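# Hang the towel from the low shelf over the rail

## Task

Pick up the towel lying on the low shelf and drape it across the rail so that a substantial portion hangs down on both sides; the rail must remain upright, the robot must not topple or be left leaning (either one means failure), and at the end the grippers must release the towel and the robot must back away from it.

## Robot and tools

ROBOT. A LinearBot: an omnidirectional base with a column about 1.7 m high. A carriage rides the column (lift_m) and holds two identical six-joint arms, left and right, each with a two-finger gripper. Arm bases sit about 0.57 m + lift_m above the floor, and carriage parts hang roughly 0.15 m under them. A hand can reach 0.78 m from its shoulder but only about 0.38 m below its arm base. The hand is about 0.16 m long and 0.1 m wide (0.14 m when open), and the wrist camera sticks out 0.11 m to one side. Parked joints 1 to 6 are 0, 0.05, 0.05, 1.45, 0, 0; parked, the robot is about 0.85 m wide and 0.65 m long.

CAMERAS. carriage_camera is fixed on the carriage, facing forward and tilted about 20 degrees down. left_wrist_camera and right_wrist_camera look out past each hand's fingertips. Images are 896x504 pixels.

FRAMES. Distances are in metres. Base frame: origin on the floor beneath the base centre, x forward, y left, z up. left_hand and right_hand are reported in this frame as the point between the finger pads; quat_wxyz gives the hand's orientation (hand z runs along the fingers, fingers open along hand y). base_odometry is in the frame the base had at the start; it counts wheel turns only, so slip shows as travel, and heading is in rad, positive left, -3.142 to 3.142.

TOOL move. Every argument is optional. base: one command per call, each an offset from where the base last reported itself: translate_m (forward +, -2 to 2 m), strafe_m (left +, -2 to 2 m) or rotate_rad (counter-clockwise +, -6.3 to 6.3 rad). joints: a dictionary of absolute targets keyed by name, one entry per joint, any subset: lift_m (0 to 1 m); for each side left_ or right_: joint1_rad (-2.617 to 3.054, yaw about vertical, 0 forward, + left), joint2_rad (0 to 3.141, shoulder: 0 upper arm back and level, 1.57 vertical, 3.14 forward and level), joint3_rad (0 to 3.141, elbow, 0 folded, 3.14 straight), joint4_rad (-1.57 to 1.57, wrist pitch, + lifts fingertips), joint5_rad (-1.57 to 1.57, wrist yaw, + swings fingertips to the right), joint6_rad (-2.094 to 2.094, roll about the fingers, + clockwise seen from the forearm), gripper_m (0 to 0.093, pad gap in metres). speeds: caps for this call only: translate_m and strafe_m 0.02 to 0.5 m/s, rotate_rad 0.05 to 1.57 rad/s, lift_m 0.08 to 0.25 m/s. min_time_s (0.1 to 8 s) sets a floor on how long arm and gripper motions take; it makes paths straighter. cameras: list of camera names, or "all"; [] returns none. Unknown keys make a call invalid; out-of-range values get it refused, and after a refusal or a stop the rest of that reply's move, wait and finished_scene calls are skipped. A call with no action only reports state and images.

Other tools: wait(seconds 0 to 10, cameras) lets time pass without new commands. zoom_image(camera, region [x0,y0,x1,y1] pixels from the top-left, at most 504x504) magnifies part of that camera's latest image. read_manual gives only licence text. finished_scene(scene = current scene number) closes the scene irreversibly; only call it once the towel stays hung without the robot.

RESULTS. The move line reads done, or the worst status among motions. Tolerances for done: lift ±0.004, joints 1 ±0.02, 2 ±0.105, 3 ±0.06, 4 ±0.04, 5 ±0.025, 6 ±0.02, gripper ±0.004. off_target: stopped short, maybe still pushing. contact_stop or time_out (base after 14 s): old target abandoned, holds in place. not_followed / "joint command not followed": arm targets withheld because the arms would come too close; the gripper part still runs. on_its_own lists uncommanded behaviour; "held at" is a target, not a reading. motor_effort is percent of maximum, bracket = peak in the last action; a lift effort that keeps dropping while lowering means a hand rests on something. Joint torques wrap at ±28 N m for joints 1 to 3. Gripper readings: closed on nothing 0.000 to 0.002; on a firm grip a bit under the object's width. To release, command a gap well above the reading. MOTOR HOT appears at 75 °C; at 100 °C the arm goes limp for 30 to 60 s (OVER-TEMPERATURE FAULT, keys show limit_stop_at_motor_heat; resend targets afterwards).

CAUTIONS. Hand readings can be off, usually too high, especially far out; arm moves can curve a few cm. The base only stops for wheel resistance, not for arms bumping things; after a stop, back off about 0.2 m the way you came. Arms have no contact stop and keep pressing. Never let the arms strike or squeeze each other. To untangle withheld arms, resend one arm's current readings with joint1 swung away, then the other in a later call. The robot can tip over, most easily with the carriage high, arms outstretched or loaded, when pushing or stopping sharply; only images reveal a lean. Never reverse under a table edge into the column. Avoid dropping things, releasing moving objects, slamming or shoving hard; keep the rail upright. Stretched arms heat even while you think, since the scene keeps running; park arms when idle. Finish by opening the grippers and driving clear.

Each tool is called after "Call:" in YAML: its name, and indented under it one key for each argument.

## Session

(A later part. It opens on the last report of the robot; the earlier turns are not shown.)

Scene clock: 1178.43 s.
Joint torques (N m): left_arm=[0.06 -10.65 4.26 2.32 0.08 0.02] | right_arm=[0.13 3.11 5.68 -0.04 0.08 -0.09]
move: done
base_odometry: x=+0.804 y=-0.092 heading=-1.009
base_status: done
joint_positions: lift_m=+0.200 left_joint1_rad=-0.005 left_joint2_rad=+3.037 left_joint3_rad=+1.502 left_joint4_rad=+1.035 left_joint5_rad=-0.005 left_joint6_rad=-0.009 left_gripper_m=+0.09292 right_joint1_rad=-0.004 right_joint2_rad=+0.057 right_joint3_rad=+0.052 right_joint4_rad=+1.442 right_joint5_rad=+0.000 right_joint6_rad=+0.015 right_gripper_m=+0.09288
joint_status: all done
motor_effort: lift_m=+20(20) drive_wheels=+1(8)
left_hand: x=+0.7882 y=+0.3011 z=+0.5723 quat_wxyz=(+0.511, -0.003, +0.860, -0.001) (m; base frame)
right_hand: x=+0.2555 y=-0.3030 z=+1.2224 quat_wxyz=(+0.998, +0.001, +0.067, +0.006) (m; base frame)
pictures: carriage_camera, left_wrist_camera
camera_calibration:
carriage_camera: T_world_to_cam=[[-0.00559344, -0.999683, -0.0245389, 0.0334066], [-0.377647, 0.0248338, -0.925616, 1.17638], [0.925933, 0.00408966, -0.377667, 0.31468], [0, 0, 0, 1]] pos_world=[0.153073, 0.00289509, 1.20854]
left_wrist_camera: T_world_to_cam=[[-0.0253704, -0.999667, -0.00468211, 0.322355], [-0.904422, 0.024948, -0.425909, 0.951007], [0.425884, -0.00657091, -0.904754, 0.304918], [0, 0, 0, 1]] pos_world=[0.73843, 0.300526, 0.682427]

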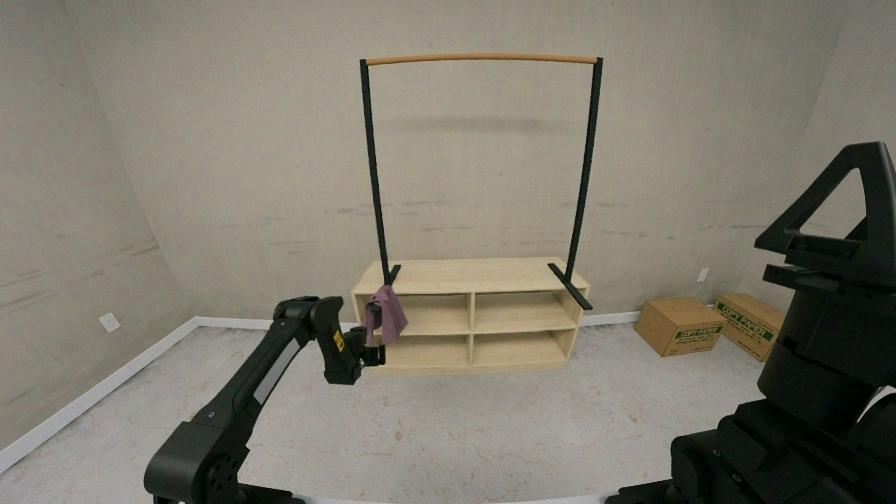

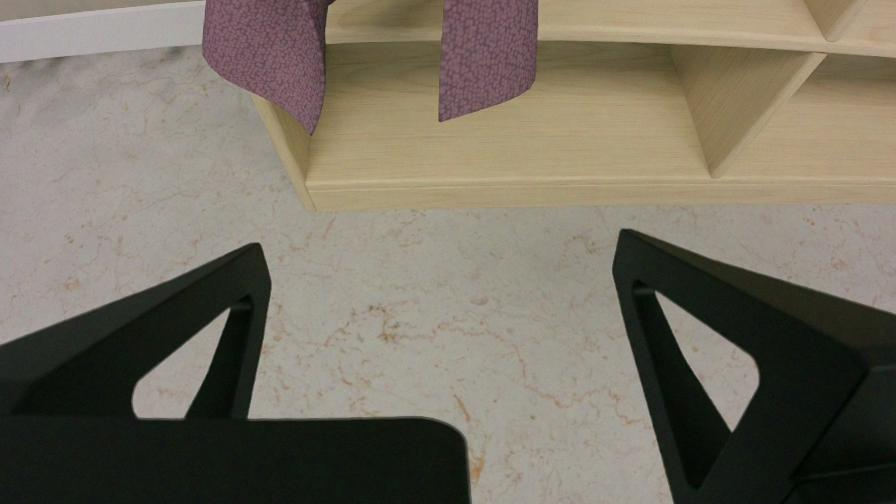

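Call:
move:
  joints: {"lift_m": 0.073, "left_joint1_rad": -0.025}
  min_time_s: 1.5
  cameras: ["left_wrist_camera"]

Call:
move:
  base: {"translate_m": 0.1}
  speeds: {"translate_m": 0.1}
  cameras: ["left_wrist_camera", "carriage_camera"]

Scene clock: 1193.83 s.
Joint torques (N m): left_arm=[-0.91 -11.33 3.85 2.39 0.08 0.01] | right_arm=[0.12 3.07 5.68 -0.07 0.08 -0.11]
move: done
base_odometry: x=+0.804 y=-0.092 heading=-1.009
base_status: not commanded
joint_positions: lift_m=+0.073 left_joint1_rad=-0.019 left_joint2_rad=+3.044 left_joint3_rad=+1.508 left_joint4_rad=+1.026 left_joint5_rad=-0.005 left_joint6_rad=-0.009 left_gripper_m=+0.09292 right_joint1_rad=-0.004 right_joint2_rad=+0.057 right_joint3_rad=+0.051 right_joint4_rad=+1.442 right_joint5_rad=+0.000 right_joint6_rad=+0.015 right_gripper_m=+0.09288
joint_status: all done
motor_effort: lift_m=+20(20) drive_wheels=+0(1)
left_hand: x=+0.7865 y=+0.2927 z=+0.4406 quat_wxyz=(+0.506, +0.003, +0.863, -0.005) (m; base frame)
right_hand: x=+0.2556 y=-0.3030 z=+1.0953 quat_wxyz=(+0.998, +0.001, +0.067, +0.006) (m; base frame)
pictures: left_wrist_camera
camera_calibration:
left_wrist_camera: T_world_to_cam=[[-0.0402919, -0.999178, -0.00444301, 0.324777], [-0.908765, 0.0384937, -0.41553, 0.888475], [0.41536, -0.0127048, -0.909569, 0.198671], [0, 0, 0, 1]] pos_world=[0.73798, 0.292833, 0.551335]

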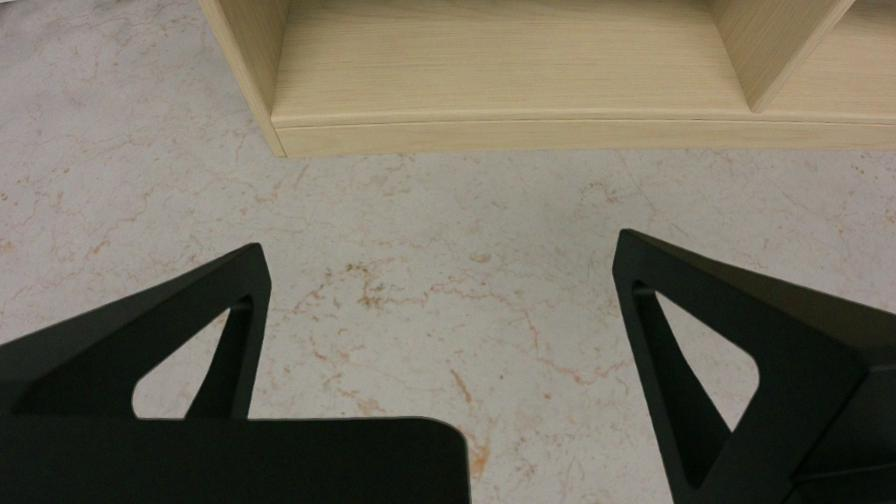

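Scene clock: 1195.50 s.
Joint torques (N m): left_arm=[-0.77 -11.26 3.96 2.41 0.07 0] | right_arm=[0.16 3.17 5.71 -0.05 0.07 -0.11]
move: done
base_odometry: x=+0.857 y=-0.177 heading=-1.009
base_status: done
joint_positions: lift_m=+0.073 left_joint1_rad=-0.020 left_joint2_rad=+3.044 left_joint3_rad=+1.508 left_joint4_rad=+1.026 left_joint5_rad=-0.005 left_joint6_rad=-0.009 left_gripper_m=+0.09292 right_joint1_rad=-0.004 right_joint2_rad=+0.057 right_joint3_rad=+0.051 right_joint4_rad=+1.443 right_joint5_rad=+0.000 right_joint6_rad=+0.015 right_gripper_m=+0.09288
joint_status: not commanded
motor_effort: lift_m=+20(20) drive_wheels=-2(9)
left_hand: x=+0.7865 y=+0.2925 z=+0.4406 quat_wxyz=(+0.506, +0.004, +0.863, -0.005) (m; base frame)
right_hand: x=+0.2554 y=-0.3030 z=+1.0953 quat_wxyz=(+0.998, +0.001, +0.067, +0.006) (m; base frame)
pictures: carriage_camera, left_wrist_camera
camera_calibration:
carriage_camera: T_world_to_cam=[[-0.00559344, -0.999683, -0.0245389, 0.0302888], [-0.377647, 0.0248338, -0.925616, 1.05878], [0.925933, 0.00408966, -0.377667, 0.266695], [0, 0, 0, 1]] pos_world=[0.153073, 0.00289509, 1.08149]
left_wrist_camera: T_world_to_cam=[[-0.0406731, -0.999163, -0.00444301, 0.324856], [-0.90875, 0.0388404, -0.41553, 0.888366], [0.415355, -0.0128633, -0.909569, 0.19872], [0, 0, 0, 1]] pos_world=[0.737976, 0.292636, 0.551335]

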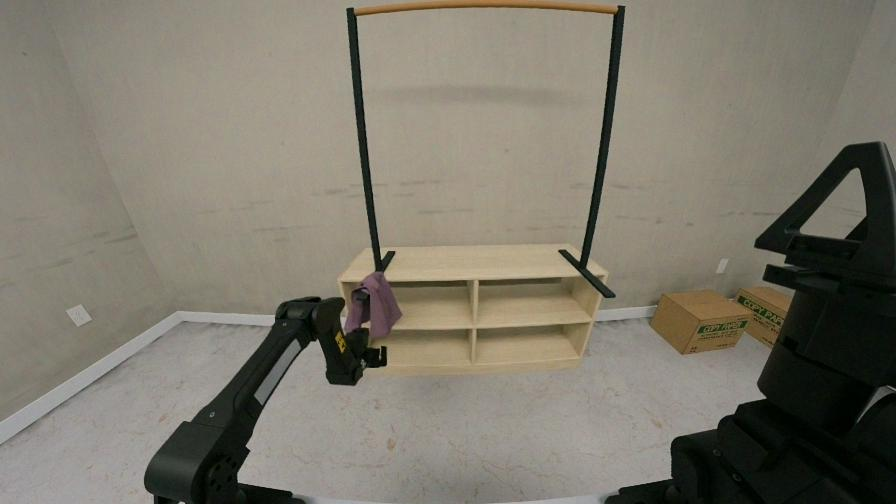

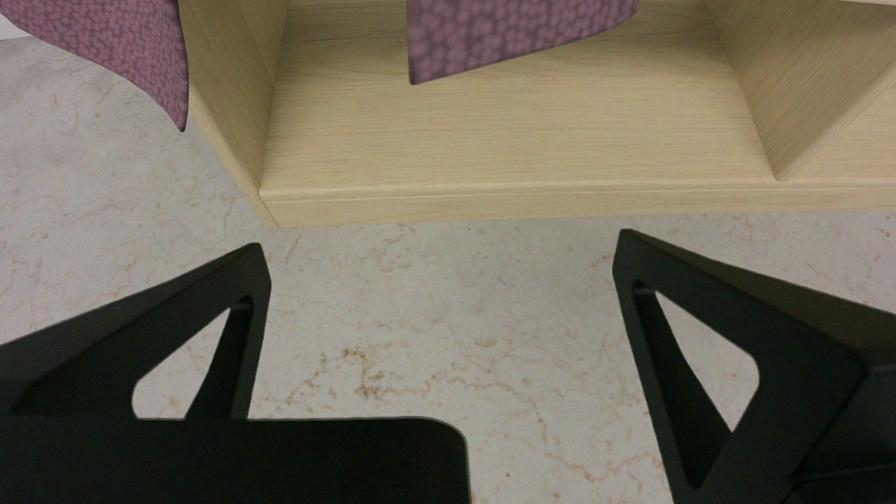

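Call:
move:
  joints: {"lift_m": 0.105}
  cameras: []

Call:
move:
  base: {"translate_m": 0.095}
  speeds: {"translate_m": 0.06}
  cameras: ["left_wrist_camera", "carriage_camera"]

Call:
zoom_image:
  camera: "carriage_camera"
  region: [320, 240, 440, 390]

Scene clock: 1202.23 s.
Joint torques (N m): left_arm=[-0.77 -11.48 3.59 2.38 0.1 0] | right_arm=[0.14 3.12 5.81 -0.05 0.08 -0.1]
move: done
base_odometry: x=+0.857 y=-0.177 heading=-1.009
base_status: not commanded
joint_positions: lift_m=+0.105 left_joint1_rad=-0.020 left_joint2_rad=+3.047 left_joint3_rad=+1.511 left_joint4_rad=+1.028 left_joint5_rad=-0.005 left_joint6_rad=-0.008 left_gripper_m=+0.09292 right_joint1_rad=-0.004 right_joint2_rad=+0.057 right_joint3_rad=+0.051 right_joint4_rad=+1.443 right_joint5_rad=+0.000 right_joint6_rad=+0.015 right_gripper_m=+0.09288
joint_status: all done
motor_effort: lift_m=+24(30) drive_wheels=-2(2)
left_hand: x=+0.7869 y=+0.2925 z=+0.4720 quat_wxyz=(+0.507, +0.004, +0.862, -0.005) (m; base frame)
right_hand: x=+0.2556 y=-0.3030 z=+1.1265 quat_wxyz=(+0.998, +0.001, +0.067, +0.006) (m; base frame)
pictures: none
No camera images: "cameras" was empty.

Scene clock: 1204.33 s.
Joint torques (N m): left_arm=[-0.73 -11.48 3.49 2.35 0.09 0.02] | right_arm=[0.13 3.14 5.79 -0.09 0.07 -0.1]
move: done
base_odometry: x=+0.908 y=-0.257 heading=-1.008
base_status: done
joint_positions: lift_m=+0.105 left_joint1_rad=-0.020 left_joint2_rad=+3.047 left_joint3_rad=+1.511 left_joint4_rad=+1.028 left_joint5_rad=-0.005 left_joint6_rad=-0.008 left_gripper_m=+0.09292 right_joint1_rad=-0.004 right_joint2_rad=+0.057 right_joint3_rad=+0.051 right_joint4_rad=+1.444 right_joint5_rad=+0.000 right_joint6_rad=+0.015 right_gripper_m=+0.09288
joint_status: not commanded
motor_effort: lift_m=+24(25) drive_wheels=-4(8)
left_hand: x=+0.7869 y=+0.2925 z=+0.4720 quat_wxyz=(+0.507, +0.004, +0.862, -0.005) (m; base frame)
right_hand: x=+0.2554 y=-0.3030 z=+1.1266 quat_wxyz=(+0.998, +0.001, +0.067, +0.006) (m; base frame)
pictures: carriage_camera, left_wrist_camera
camera_calibration:
carriage_camera: T_world_to_cam=[[-0.00559344, -0.999683, -0.0245389, 0.0310609], [-0.377647, 0.0248338, -0.925616, 1.0879], [0.925933, 0.00408966, -0.377667, 0.278578], [0, 0, 0, 1]] pos_world=[0.153073, 0.00289509, 1.11295]
left_wrist_camera: T_world_to_cam=[[-0.0408464, -0.999154, -0.00483207, 0.325321], [-0.907628, 0.039126, -0.417948, 0.901915], [0.417784, -0.012686, -0.908458, 0.224573], [0, 0, 0, 1]] pos_world=[0.738068, 0.292606, 0.582541]

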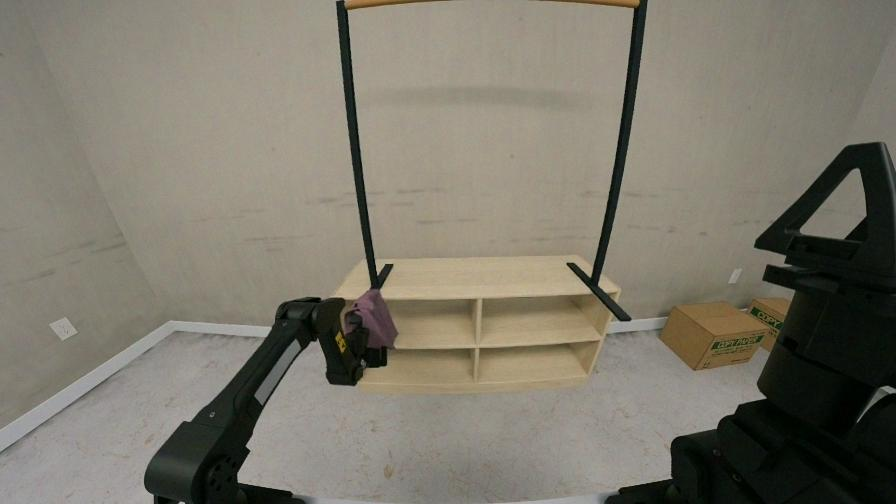

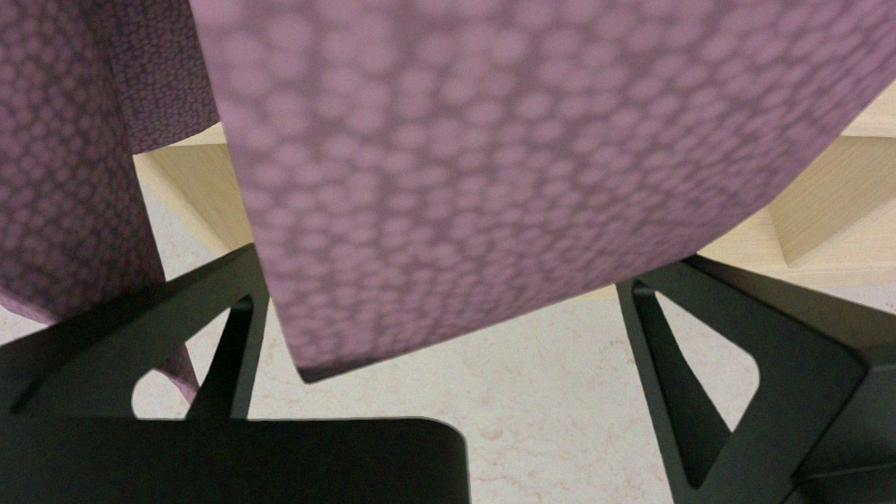

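Scaled by 3.360 from the camera's 896x504 image, which has a finer 1280x720 frame.

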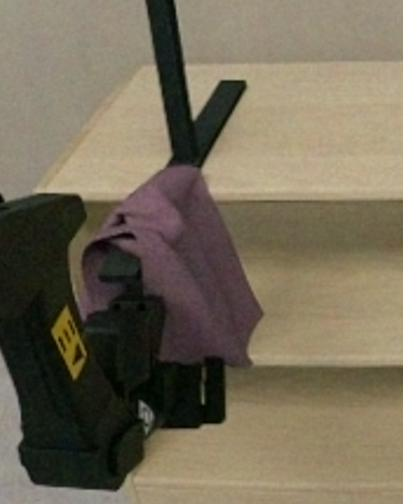

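Call:
move:
  base: {"translate_m": 0.025}
  speeds: {"translate_m": 0.05}
  cameras: ["left_wrist_camera"]

Call:
move:
  joints: {"left_gripper_m": 0.04}
  min_time_s: 2.0
  cameras: ["left_wrist_camera"]

Scene clock: 1209.20 s.
Joint torques (N m): left_arm=[-0.73 -11.51 3.73 2.46 0.09 0.01] | right_arm=[0.1 3.11 5.78 -0.11 0.07 -0.1]
move: done
base_odometry: x=+0.921 y=-0.278 heading=-1.007
base_status: done
joint_positions: lift_m=+0.105 left_joint1_rad=-0.020 left_joint2_rad=+3.047 left_joint3_rad=+1.509 left_joint4_rad=+1.019 left_joint5_rad=-0.005 left_joint6_rad=-0.008 left_gripper_m=+0.09292 right_joint1_rad=-0.004 right_joint2_rad=+0.057 right_joint3_rad=+0.051 right_joint4_rad=+1.446 right_joint5_rad=+0.000 right_joint6_rad=+0.015 right_gripper_m=+0.09288
joint_status: not commanded
motor_effort: lift_m=+24(25) drive_wheels=-4(12)
left_hand: x=+0.7852 y=+0.2925 z=+0.4695 quat_wxyz=(+0.502, +0.004, +0.865, -0.005) (m; base frame)
right_hand: x=+0.2549 y=-0.3030 z=+1.1266 quat_wxyz=(+0.998, +0.001, +0.066, +0.006) (m; base frame)
pictures: left_wrist_camera
camera_calibration:
left_wrist_camera: T_world_to_cam=[[-0.0408986, -0.999153, -0.00459845, 0.325204], [-0.912195, 0.0392163, -0.407875, 0.898161], [0.40771, -0.0124868, -0.913026, 0.233035], [0, 0, 0, 1]] pos_world=[0.737588, 0.292616, 0.5806]

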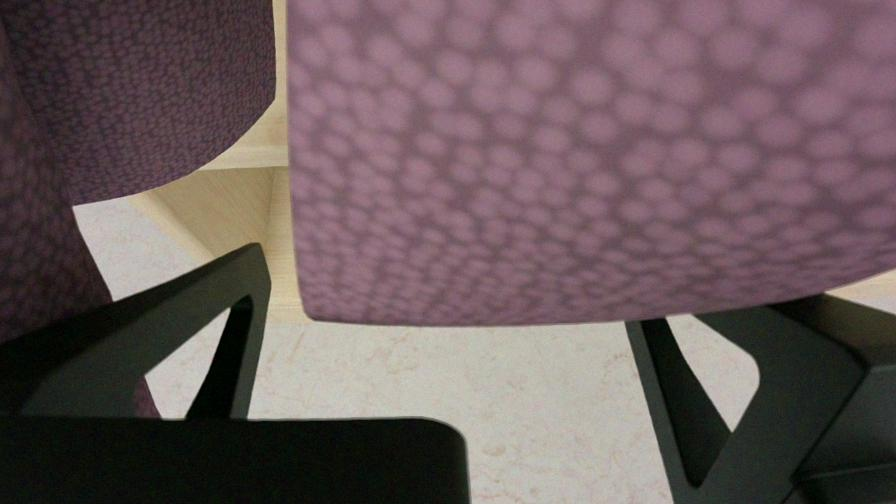

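Scene clock: 1211.50 s.
Joint torques (N m): left_arm=[-0.79 -11.52 3.71 2.46 0.08 0.01] | right_arm=[0.14 3.17 5.79 -0.11 0.07 -0.11]
move: done
base_odometry: x=+0.921 y=-0.278 heading=-1.007
base_status: not commanded
joint_positions: lift_m=+0.105 left_joint1_rad=-0.020 left_joint2_rad=+3.047 left_joint3_rad=+1.509 left_joint4_rad=+1.019 left_joint5_rad=-0.005 left_joint6_rad=-0.008 left_gripper_m=+0.04010 right_joint1_rad=-0.004 right_joint2_rad=+0.057 right_joint3_rad=+0.051 right_joint4_rad=+1.446 right_joint5_rad=+0.000 right_joint6_rad=+0.015 right_gripper_m=+0.09288
joint_status: all done
motor_effort: lift_m=+24(25) drive_wheels=-4(4)
left_hand: x=+0.7852 y=+0.2925 z=+0.4695 quat_wxyz=(+0.502, +0.004, +0.865, -0.005) (m; base frame)
right_hand: x=+0.2549 y=-0.3030 z=+1.1266 quat_wxyz=(+0.998, +0.001, +0.066, +0.006) (m; base frame)
pictures: left_wrist_camera
camera_calibration:
left_wrist_camera: T_world_to_cam=[[-0.0408986, -0.999153, -0.00459845, 0.325204], [-0.912195, 0.0392163, -0.407875, 0.898161], [0.40771, -0.0124868, -0.913026, 0.233035], [0, 0, 0, 1]] pos_world=[0.737588, 0.292616, 0.5806]

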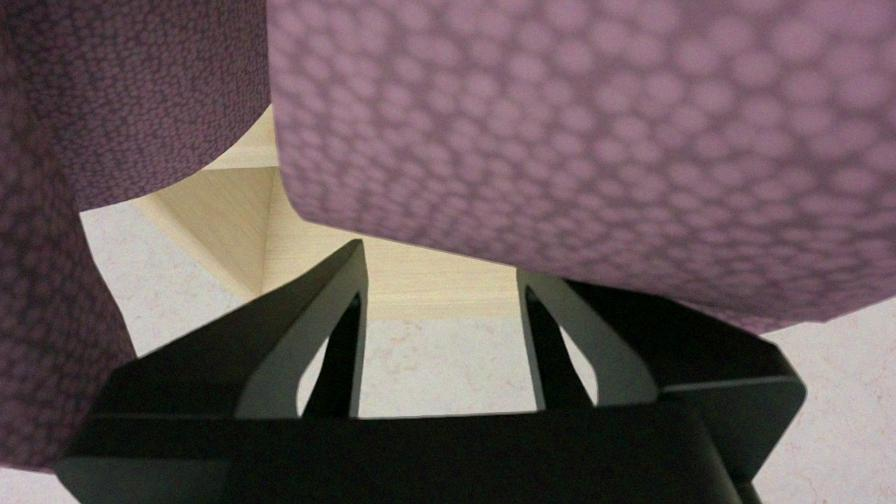

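Call:
move:
  base: {"translate_m": -0.2}
  speeds: {"translate_m": 0.08}
  cameras: ["left_wrist_camera"]

Call:
move:
  joints: {"lift_m": 0.085, "left_joint1_rad": 0.045, "left_joint4_rad": 1.52, "left_gripper_m": 0.093}
  min_time_s: 1.5
  cameras: ["left_wrist_camera", "carriage_camera"]

Scene clock: 1258.00 s.
Joint torques (N m): left_arm=[-0.81 -11.54 3.73 2.47 0.07 0.01] | right_arm=[0.16 3.15 5.75 -0.06 0.06 -0.09]
move: done
base_odometry: x=+0.815 y=-0.109 heading=-1.007
base_status: done
joint_positions: lift_m=+0.105 left_joint1_rad=-0.020 left_joint2_rad=+3.047 left_joint3_rad=+1.509 left_joint4_rad=+1.019 left_joint5_rad=-0.005 left_joint6_rad=-0.008 left_gripper_m=+0.04010 right_joint1_rad=-0.004 right_joint2_rad=+0.057 right_joint3_rad=+0.051 right_joint4_rad=+1.445 right_joint5_rad=+0.000 right_joint6_rad=+0.015 right_gripper_m=+0.09288
joint_status: not commanded
motor_effort: lift_m=+24(25) drive_wheels=+0(12)
left_hand: x=+0.7852 y=+0.2925 z=+0.4695 quat_wxyz=(+0.502, +0.004, +0.865, -0.005) (m; base frame)
right_hand: x=+0.2551 y=-0.3030 z=+1.1266 quat_wxyz=(+0.998, +0.001, +0.066, +0.006) (m; base frame)
pictures: left_wrist_camera
camera_calibration:
left_wrist_camera: T_world_to_cam=[[-0.0408986, -0.999153, -0.00459845, 0.325204], [-0.912195, 0.0392163, -0.407875, 0.898161], [0.40771, -0.0124868, -0.913026, 0.233035], [0, 0, 0, 1]] pos_world=[0.737588, 0.292616, 0.5806]

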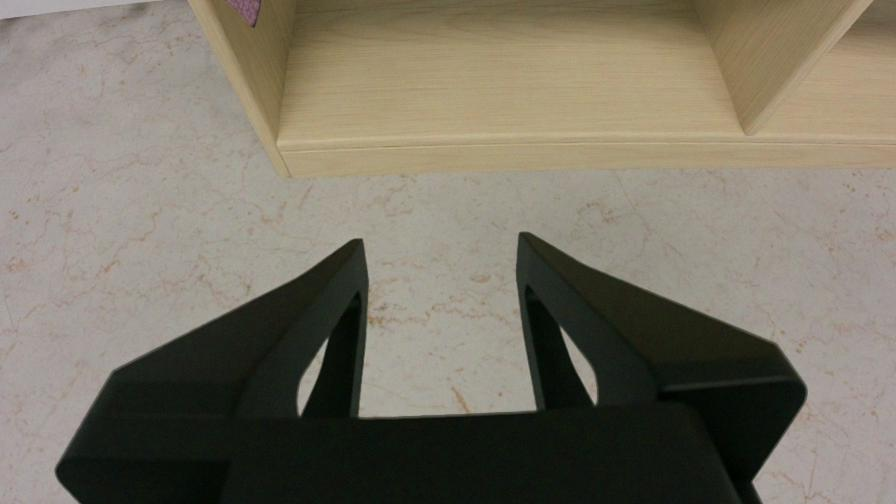

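Scene clock: 1259.83 s.
Joint torques (N m): left_arm=[0.1 -11.85 3.74 2.73 0.09 0] | right_arm=[0.18 3.14 5.79 -0.08 0.07 -0.1]
move: done
base_odometry: x=+0.815 y=-0.109 heading=-1.007
base_status: not commanded
joint_positions: lift_m=+0.085 left_joint1_rad=+0.040 left_joint2_rad=+3.050 left_joint3_rad=+1.510 left_joint4_rad=+1.502 left_joint5_rad=-0.005 left_joint6_rad=-0.008 left_gripper_m=+0.09290 right_joint1_rad=-0.004 right_joint2_rad=+0.057 right_joint3_rad=+0.050 right_joint4_rad=+1.445 right_joint5_rad=+0.000 right_joint6_rad=+0.015 right_gripper_m=+0.09288
joint_status: all done
motor_effort: lift_m=+20(21) drive_wheels=-1(2)
left_hand: x=+0.8166 y=+0.3276 z=+0.5619 quat_wxyz=(+0.693, -0.019, +0.720, +0.013) (m; base frame)
right_hand: x=+0.2550 y=-0.3030 z=+1.1071 quat_wxyz=(+0.998, +0.001, +0.066, +0.006) (m; base frame)
pictures: carriage_camera, left_wrist_camera
camera_calibration:
carriage_camera: T_world_to_cam=[[-0.00559344, -0.999683, -0.0245389, 0.0305836], [-0.377647, 0.0248338, -0.925616, 1.0699], [0.925933, 0.00408966, -0.377667, 0.271232], [0, 0, 0, 1]] pos_world=[0.153073, 0.00289509, 1.0935]
left_wrist_camera: T_world_to_cam=[[0.0234888, -0.999623, -0.0142409, 0.314951], [-0.620842, -0.00342026, -0.783929, 0.950504], [0.783584, 0.0272549, -0.620688, -0.179237], [0, 0, 0, 1]] pos_world=[0.723162, 0.322968, 0.638362]

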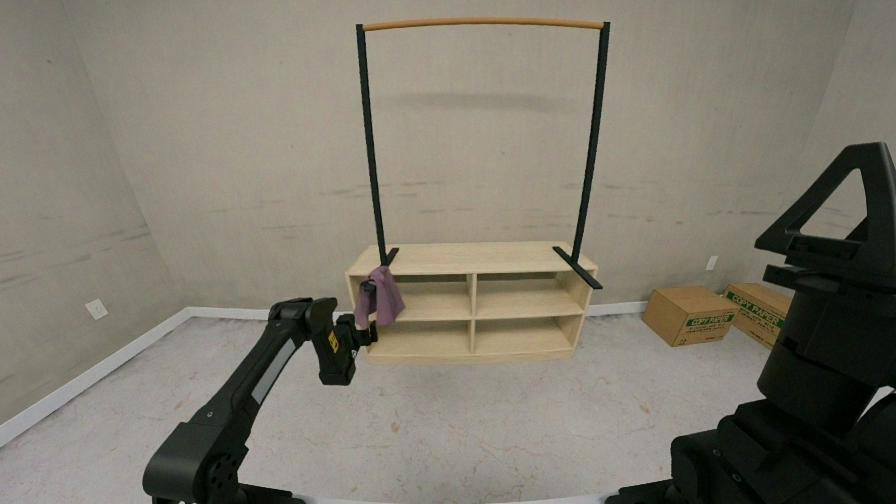

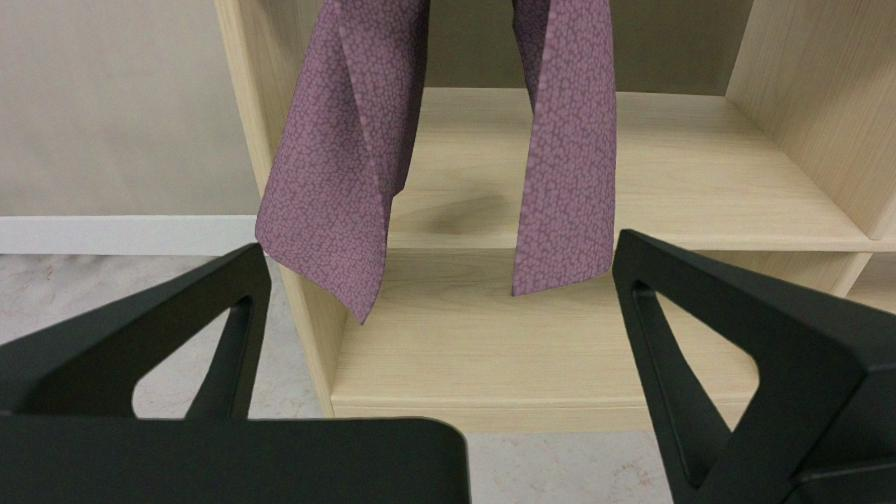

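Call:
move:
  base: {"strafe_m": 0.154}
  joints: {"lift_m": 0.04, "left_joint1_rad": 0.0, "left_joint4_rad": 1.29, "left_joint5_rad": 0.75}
  speeds: {"strafe_m": 0.1}
  min_time_s: 1.5
  cameras: []

Call:
move:
  base: {"translate_m": 0.09}
  speeds: {"translate_m": 0.08}
  cameras: ["left_wrist_camera", "carriage_camera"]

Scene clock: 1283.57 s.
Joint torques (N m): left_arm=[-0.83 -11.75 3.49 2.16 0.29 0.02] | right_arm=[0.16 3.15 5.82 -0.09 0.07 -0.09]
move: done
base_odometry: x=+0.945 y=-0.026 heading=-1.007
base_status: done
joint_positions: lift_m=+0.040 left_joint1_rad=+0.006 left_joint2_rad=+3.050 left_joint3_rad=+1.511 left_joint4_rad=+1.311 left_joint5_rad=+0.738 left_joint6_rad=-0.008 left_gripper_m=+0.09290 right_joint1_rad=-0.003 right_joint2_rad=+0.057 right_joint3_rad=+0.050 right_joint4_rad=+1.445 right_joint5_rad=+0.000 right_joint6_rad=+0.015 right_gripper_m=+0.09288
joint_status: all done
motor_effort: lift_m=+20(20) drive_wheels=-2(6)
left_hand: x=+0.7682 y=+0.1906 z=+0.4806 quat_wxyz=(+0.580, +0.219, +0.732, -0.283) (m; base frame)
right_hand: x=+0.2550 y=-0.3030 z=+1.0621 quat_wxyz=(+0.998, +0.001, +0.066, +0.006) (m; base frame)
pictures: none
No camera images: "cameras" was empty.

Scene clock: 1285.40 s.
Joint torques (N m): left_arm=[-0.9 -11.93 3.48 2.2 0.28 0.02] | right_arm=[0.12 3.18 5.76 -0.12 0.08 -0.09]
move: done
base_odometry: x=+0.993 y=-0.102 heading=-1.006
base_status: done
joint_positions: lift_m=+0.040 left_joint1_rad=+0.006 left_joint2_rad=+3.050 left_joint3_rad=+1.511 left_joint4_rad=+1.307 left_joint5_rad=+0.739 left_joint6_rad=-0.008 left_gripper_m=+0.09290 right_joint1_rad=-0.003 right_joint2_rad=+0.057 right_joint3_rad=+0.050 right_joint4_rad=+1.446 right_joint5_rad=+0.000 right_joint6_rad=+0.015 right_gripper_m=+0.09288
joint_status: not commanded
motor_effort: lift_m=+20(20) drive_wheels=-3(9)
left_hand: x=+0.7679 y=+0.1905 z=+0.4800 quat_wxyz=(+0.579, +0.219, +0.733, -0.284) (m; base frame)
right_hand: x=+0.2548 y=-0.3030 z=+1.0621 quat_wxyz=(+0.998, +0.001, +0.065, +0.006) (m; base frame)
pictures: carriage_camera, left_wrist_camera
camera_calibration:
carriage_camera: T_world_to_cam=[[-0.00559344, -0.999683, -0.0245389, 0.0294794], [-0.377647, 0.0248338, -0.925616, 1.02825], [0.925933, 0.00408966, -0.377667, 0.254238], [0, 0, 0, 1]] pos_world=[0.153073, 0.00289509, 1.0485]
left_wrist_camera: T_world_to_cam=[[-0.669073, -0.729192, 0.143598, 0.582446], [-0.596593, 0.41175, -0.688867, 0.712239], [0.44319, -0.546572, -0.710522, 0.225639], [0, 0, 0, 1]] pos_world=[0.714615, 0.254779, 0.567321]

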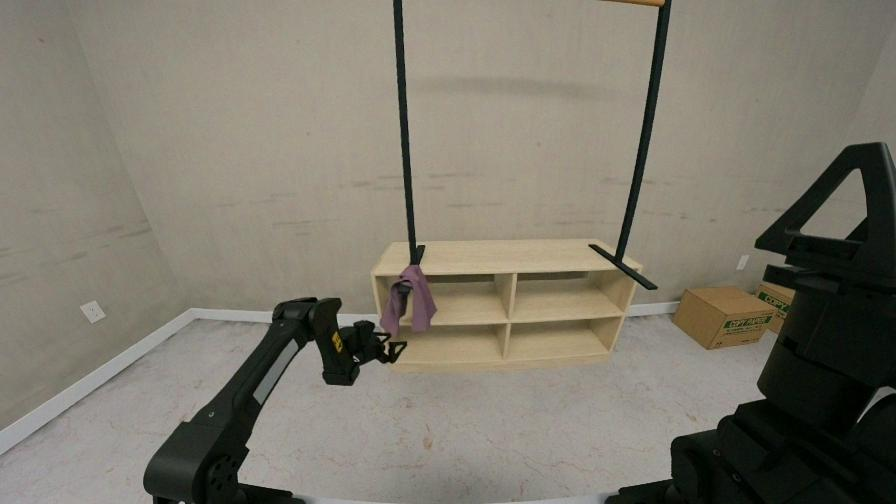

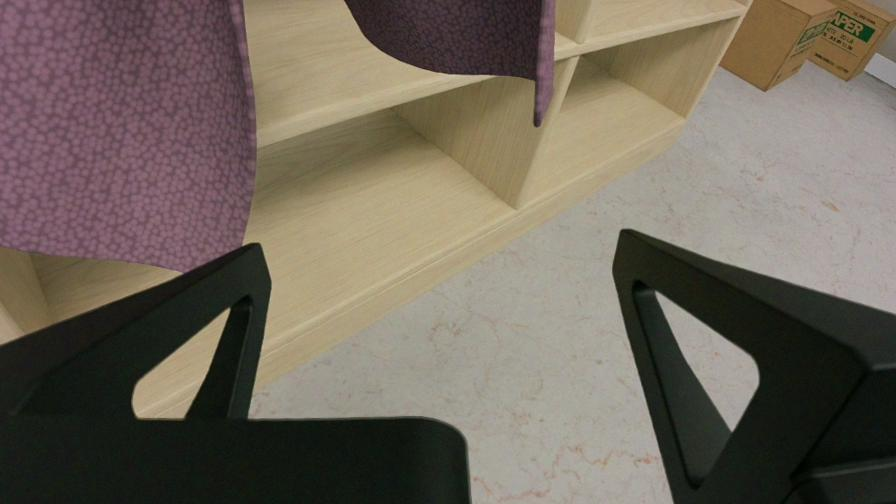

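Call:
move:
  cameras: ["left_wrist_camera","carriage_camera"]

Scene clock: 1298.70 s.
Joint torques (N m): left_arm=[-0.84 -11.71 3.54 2.19 0.27 0.04] | right_arm=[0.2 3.14 5.78 -0.09 0.08 -0.09]
base_odometry: x=+0.993 y=-0.102 heading=-1.006
base_status: done
joint_positions: lift_m=+0.040 left_joint1_rad=+0.006 left_joint2_rad=+3.050 left_joint3_rad=+1.511 left_joint4_rad=+1.307 left_joint5_rad=+0.739 left_joint6_rad=-0.008 left_gripper_m=+0.09290 right_joint1_rad=-0.003 right_joint2_rad=+0.057 right_joint3_rad=+0.050 right_joint4_rad=+1.446 right_joint5_rad=+0.000 right_joint6_rad=+0.015 right_gripper_m=+0.09288
joint_status: not commanded
motor_effort: lift_m=+20(20) drive_wheels=+4(9)
left_hand: x=+0.7679 y=+0.1905 z=+0.4800 quat_wxyz=(+0.579, +0.219, +0.733, -0.284) (m; base frame)
right_hand: x=+0.2548 y=-0.3030 z=+1.0621 quat_wxyz=(+0.998, +0.001, +0.065, +0.006) (m; base frame)
pictures: carriage_camera, left_wrist_camera
camera_calibration:
carriage_camera: T_world_to_cam=[[-0.00559344, -0.999683, -0.0245389, 0.0294794], [-0.377647, 0.0248338, -0.925616, 1.02825], [0.925933, 0.00408966, -0.377667, 0.254238], [0, 0, 0, 1]] pos_world=[0.153073, 0.00289509, 1.0485]
left_wrist_camera: T_world_to_cam=[[-0.669073, -0.729192, 0.143598, 0.582446], [-0.596593, 0.41175, -0.688867, 0.712239], [0.44319, -0.546572, -0.710522, 0.225639], [0, 0, 0, 1]] pos_world=[0.714615, 0.254779, 0.567321]

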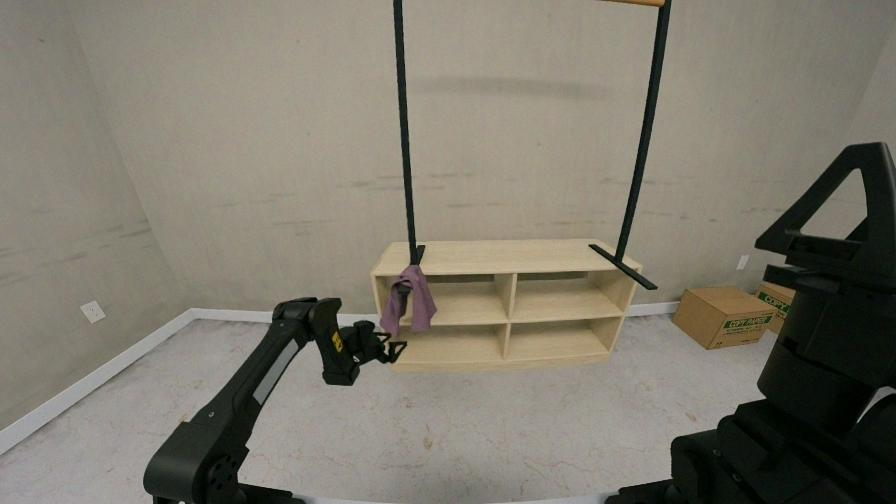

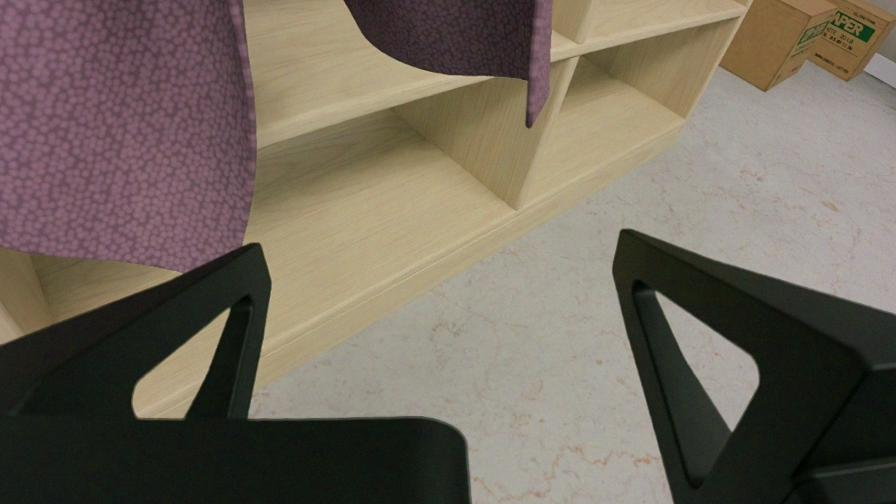

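Call:
zoom_image:
  camera: "carriage_camera"
  region: [340, 230, 480, 380]

Scaled by 3.360 from the camera's 896x504 image, which has a finer 1280x720 frame.

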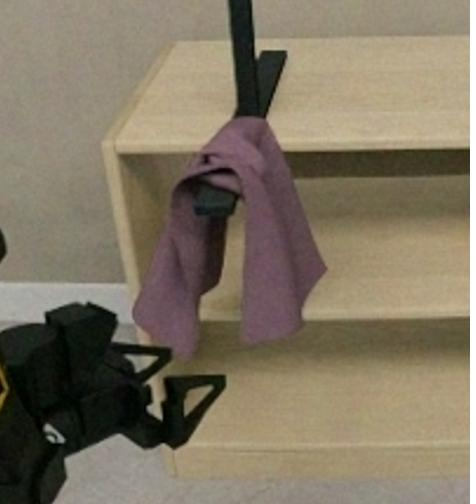

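Call:
move:
  base: {"strafe_m": -0.05}
  speeds: {"strafe_m": 0.05}
  cameras: ["left_wrist_camera","carriage_camera"]

Call:
zoom_image:
  camera: "carriage_camera"
  region: [340, 230, 480, 380]

Scene clock: 1318.33 s.
Joint torques (N m): left_arm=[-0.31 -11.78 3.49 2.2 0.25 0.02] | right_arm=[0.05 3.19 5.79 -0.09 0.07 -0.1]
move: done
base_odometry: x=+0.951 y=-0.129 heading=-1.006
base_status: done
joint_positions: lift_m=+0.040 left_joint1_rad=+0.000 left_joint2_rad=+3.050 left_joint3_rad=+1.511 left_joint4_rad=+1.307 left_joint5_rad=+0.740 left_joint6_rad=-0.008 left_gripper_m=+0.09290 right_joint1_rad=-0.003 right_joint2_rad=+0.057 right_joint3_rad=+0.050 right_joint4_rad=+1.446 right_joint5_rad=-0.001 right_joint6_rad=+0.015 right_gripper_m=+0.09288
joint_status: not commanded
motor_effort: lift_m=+20(20) drive_wheels=-2(8)
left_hand: x=+0.7671 y=+0.1872 z=+0.4799 quat_wxyz=(+0.577, +0.221, +0.732, -0.286) (m; base frame)
right_hand: x=+0.2548 y=-0.3029 z=+1.0621 quat_wxyz=(+0.998, +0.000, +0.065, +0.006) (m; base frame)
pictures: carriage_camera, left_wrist_camera
camera_calibration:
carriage_camera: T_world_to_cam=[[-0.00559344, -0.999683, -0.0245389, 0.0294794], [-0.377647, 0.0248338, -0.925616, 1.02825], [0.925933, 0.00408966, -0.377667, 0.254238], [0, 0, 0, 1]] pos_world=[0.153073, 0.00289509, 1.0485]
left_wrist_camera: T_world_to_cam=[[-0.673987, -0.724563, 0.144045, 0.582219], [-0.594028, 0.415638, -0.68875, 0.710327], [0.439172, -0.549776, -0.710545, 0.227865], [0, 0, 0, 1]] pos_world=[0.71429, 0.251891, 0.56728]

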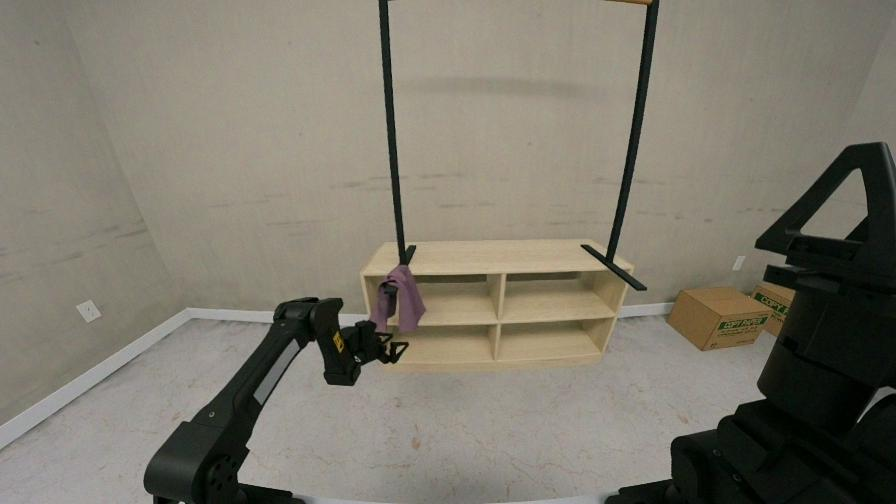

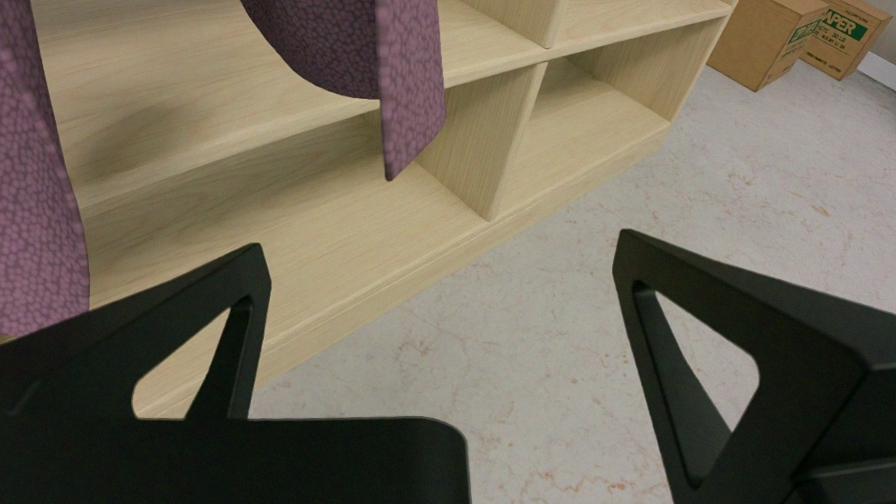

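Scaled by 3.360 from the camera's 896x504 image, which has a finer 1280x720 frame.

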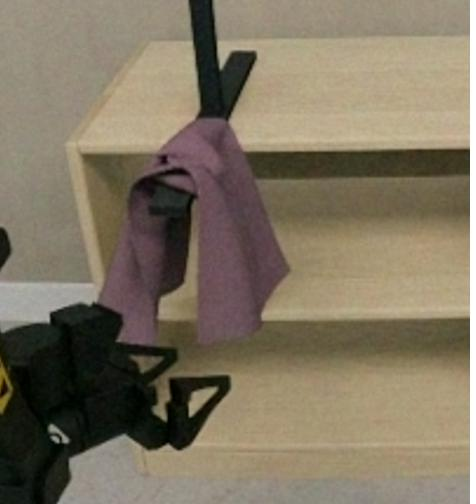

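Call:
move:
  joints: {"lift_m": 0.058}
  base: {"translate_m": 0.03}
  speeds: {"translate_m": 0.04, "lift_m": 0.08}
  cameras: []

Call:
move:
  base: {"strafe_m": -0.037}
  speeds: {"strafe_m": 0.04}
  cameras: ["left_wrist_camera"]

Call:
move:
  base: {"translate_m": 0.023}
  speeds: {"translate_m": 0.04}
  cameras: ["left_wrist_camera","carriage_camera"]

Call:
zoom_image:
  camera: "carriage_camera"
  region: [340, 230, 480, 380]

Scene clock: 1343.53 s.
Joint torques (N m): left_arm=[-0.29 -11.78 3.48 2.27 0.25 0.03] | right_arm=[0.1 3.19 5.98 -0.1 0.09 -0.11]
move: done
base_odometry: x=+0.967 y=-0.154 heading=-1.007
base_status: done
joint_positions: lift_m=+0.058 left_joint1_rad=+0.000 left_joint2_rad=+3.050 left_joint3_rad=+1.512 left_joint4_rad=+1.299 left_joint5_rad=+0.740 left_joint6_rad=-0.008 left_gripper_m=+0.09290 right_joint1_rad=-0.003 right_joint2_rad=+0.056 right_joint3_rad=+0.050 right_joint4_rad=+1.446 right_joint5_rad=-0.001 right_joint6_rad=+0.015 right_gripper_m=+0.09288
joint_status: all done
motor_effort: lift_m=+25(29) drive_wheels=-5(8)
left_hand: x=+0.7669 y=+0.1872 z=+0.4960 quat_wxyz=(+0.575, +0.221, +0.734, -0.287) (m; base frame)
right_hand: x=+0.2547 y=-0.3029 z=+1.0795 quat_wxyz=(+0.998, +0.000, +0.065, +0.006) (m; base frame)
pictures: none
No camera images: "cameras" was empty.

Scene clock: 1344.97 s.
Joint torques (N m): left_arm=[-0.31 -11.77 3.55 2.27 0.26 0.02] | right_arm=[0.02 3.22 5.79 -0.1 0.11 -0.09]
move: done
base_odometry: x=+0.936 y=-0.174 heading=-1.006
base_status: done
joint_positions: lift_m=+0.058 left_joint1_rad=-0.001 left_joint2_rad=+3.050 left_joint3_rad=+1.512 left_joint4_rad=+1.299 left_joint5_rad=+0.741 left_joint6_rad=-0.008 left_gripper_m=+0.09290 right_joint1_rad=-0.003 right_joint2_rad=+0.056 right_joint3_rad=+0.050 right_joint4_rad=+1.447 right_joint5_rad=-0.001 right_joint6_rad=+0.015 right_gripper_m=+0.09288
joint_status: not commanded
motor_effort: lift_m=+25(25) drive_wheels=-2(8)
left_hand: x=+0.7667 y=+0.1863 z=+0.4960 quat_wxyz=(+0.574, +0.221, +0.734, -0.287) (m; base frame)
right_hand: x=+0.2546 y=-0.3029 z=+1.0795 quat_wxyz=(+0.998, +0.000, +0.065, +0.006) (m; base frame)
pictures: left_wrist_camera
camera_calibration:
left_wrist_camera: T_world_to_cam=[[-0.674567, -0.723008, 0.14906, 0.576619], [-0.59806, 0.416869, -0.684503, 0.722278], [0.432763, -0.55089, -0.713608, 0.245584], [0, 0, 0, 1]] pos_world=[0.714654, 0.251095, 0.583701]

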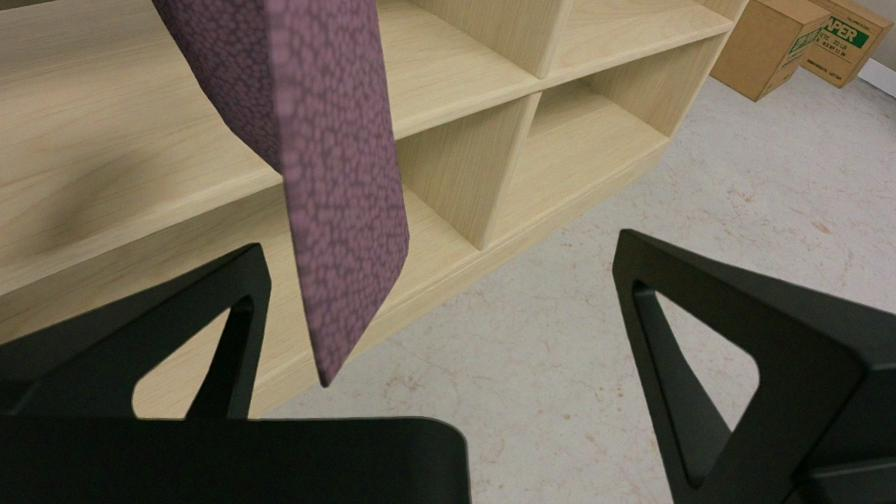

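Scene clock: 1346.00 s.
Joint torques (N m): left_arm=[-0.18 -11.82 3.44 2.28 0.25 0.01] | right_arm=[0.13 3.38 5.74 -0.13 0.08 -0.11]
move: done
base_odometry: x=+0.948 y=-0.194 heading=-1.007
base_status: done
joint_positions: lift_m=+0.058 left_joint1_rad=-0.001 left_joint2_rad=+3.050 left_joint3_rad=+1.512 left_joint4_rad=+1.299 left_joint5_rad=+0.741 left_joint6_rad=-0.008 left_gripper_m=+0.09290 right_joint1_rad=-0.003 right_joint2_rad=+0.056 right_joint3_rad=+0.050 right_joint4_rad=+1.447 right_joint5_rad=-0.001 right_joint6_rad=+0.015 right_gripper_m=+0.09288
joint_status: not commanded
motor_effort: lift_m=+25(25) drive_wheels=-5(7)
left_hand: x=+0.7667 y=+0.1862 z=+0.4960 quat_wxyz=(+0.574, +0.221, +0.734, -0.287) (m; base frame)
right_hand: x=+0.2546 y=-0.3029 z=+1.0795 quat_wxyz=(+0.998, +0.000, +0.065, +0.006) (m; base frame)
pictures: carriage_camera, left_wrist_camera
camera_calibration:
carriage_camera: T_world_to_cam=[[-0.00559344, -0.999683, -0.0245389, 0.0299063], [-0.377647, 0.0248338, -0.925616, 1.04435], [0.925933, 0.00408966, -0.377667, 0.260807], [0, 0, 0, 1]] pos_world=[0.153073, 0.00289509, 1.0659]
left_wrist_camera: T_world_to_cam=[[-0.674834, -0.722745, 0.149125, 0.576677], [-0.597906, 0.417028, -0.68454, 0.72215], [0.432559, -0.551114, -0.713559, 0.245757], [0, 0, 0, 1]] pos_world=[0.714635, 0.251074, 0.583706]

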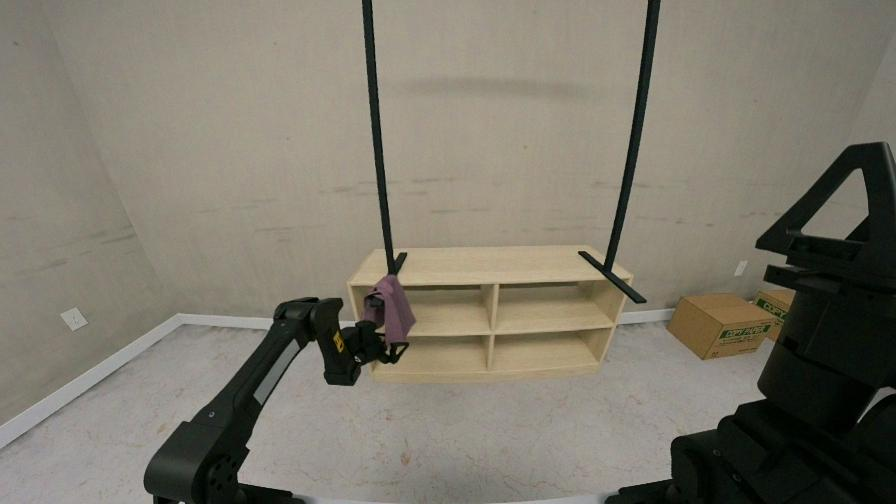

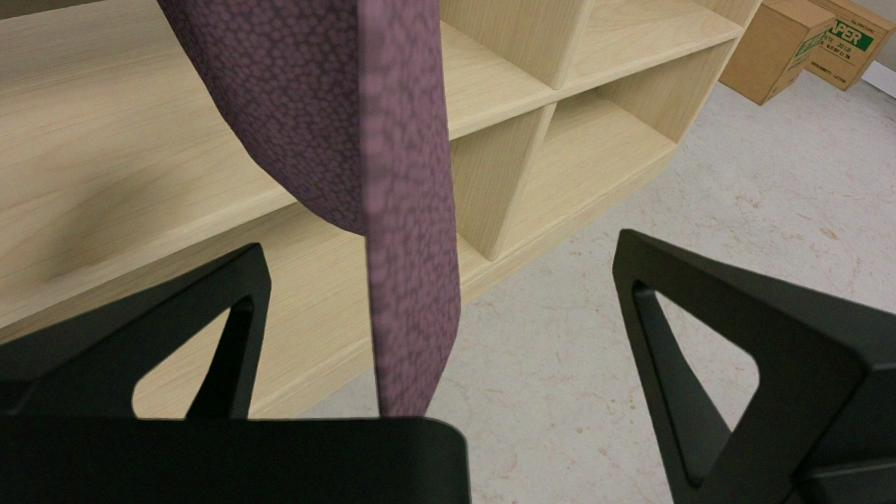

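Scaled by 3.360 from the camera's 896x504 image, which has a finer 1280x720 frame.

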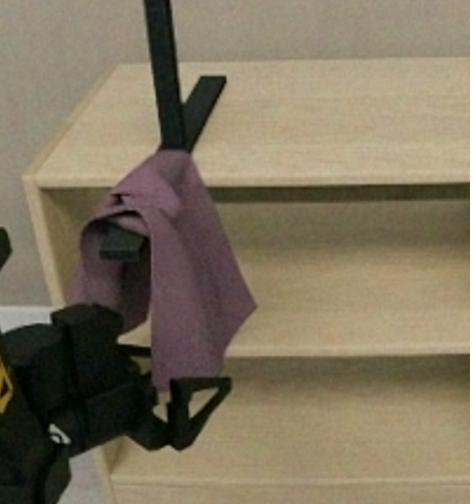

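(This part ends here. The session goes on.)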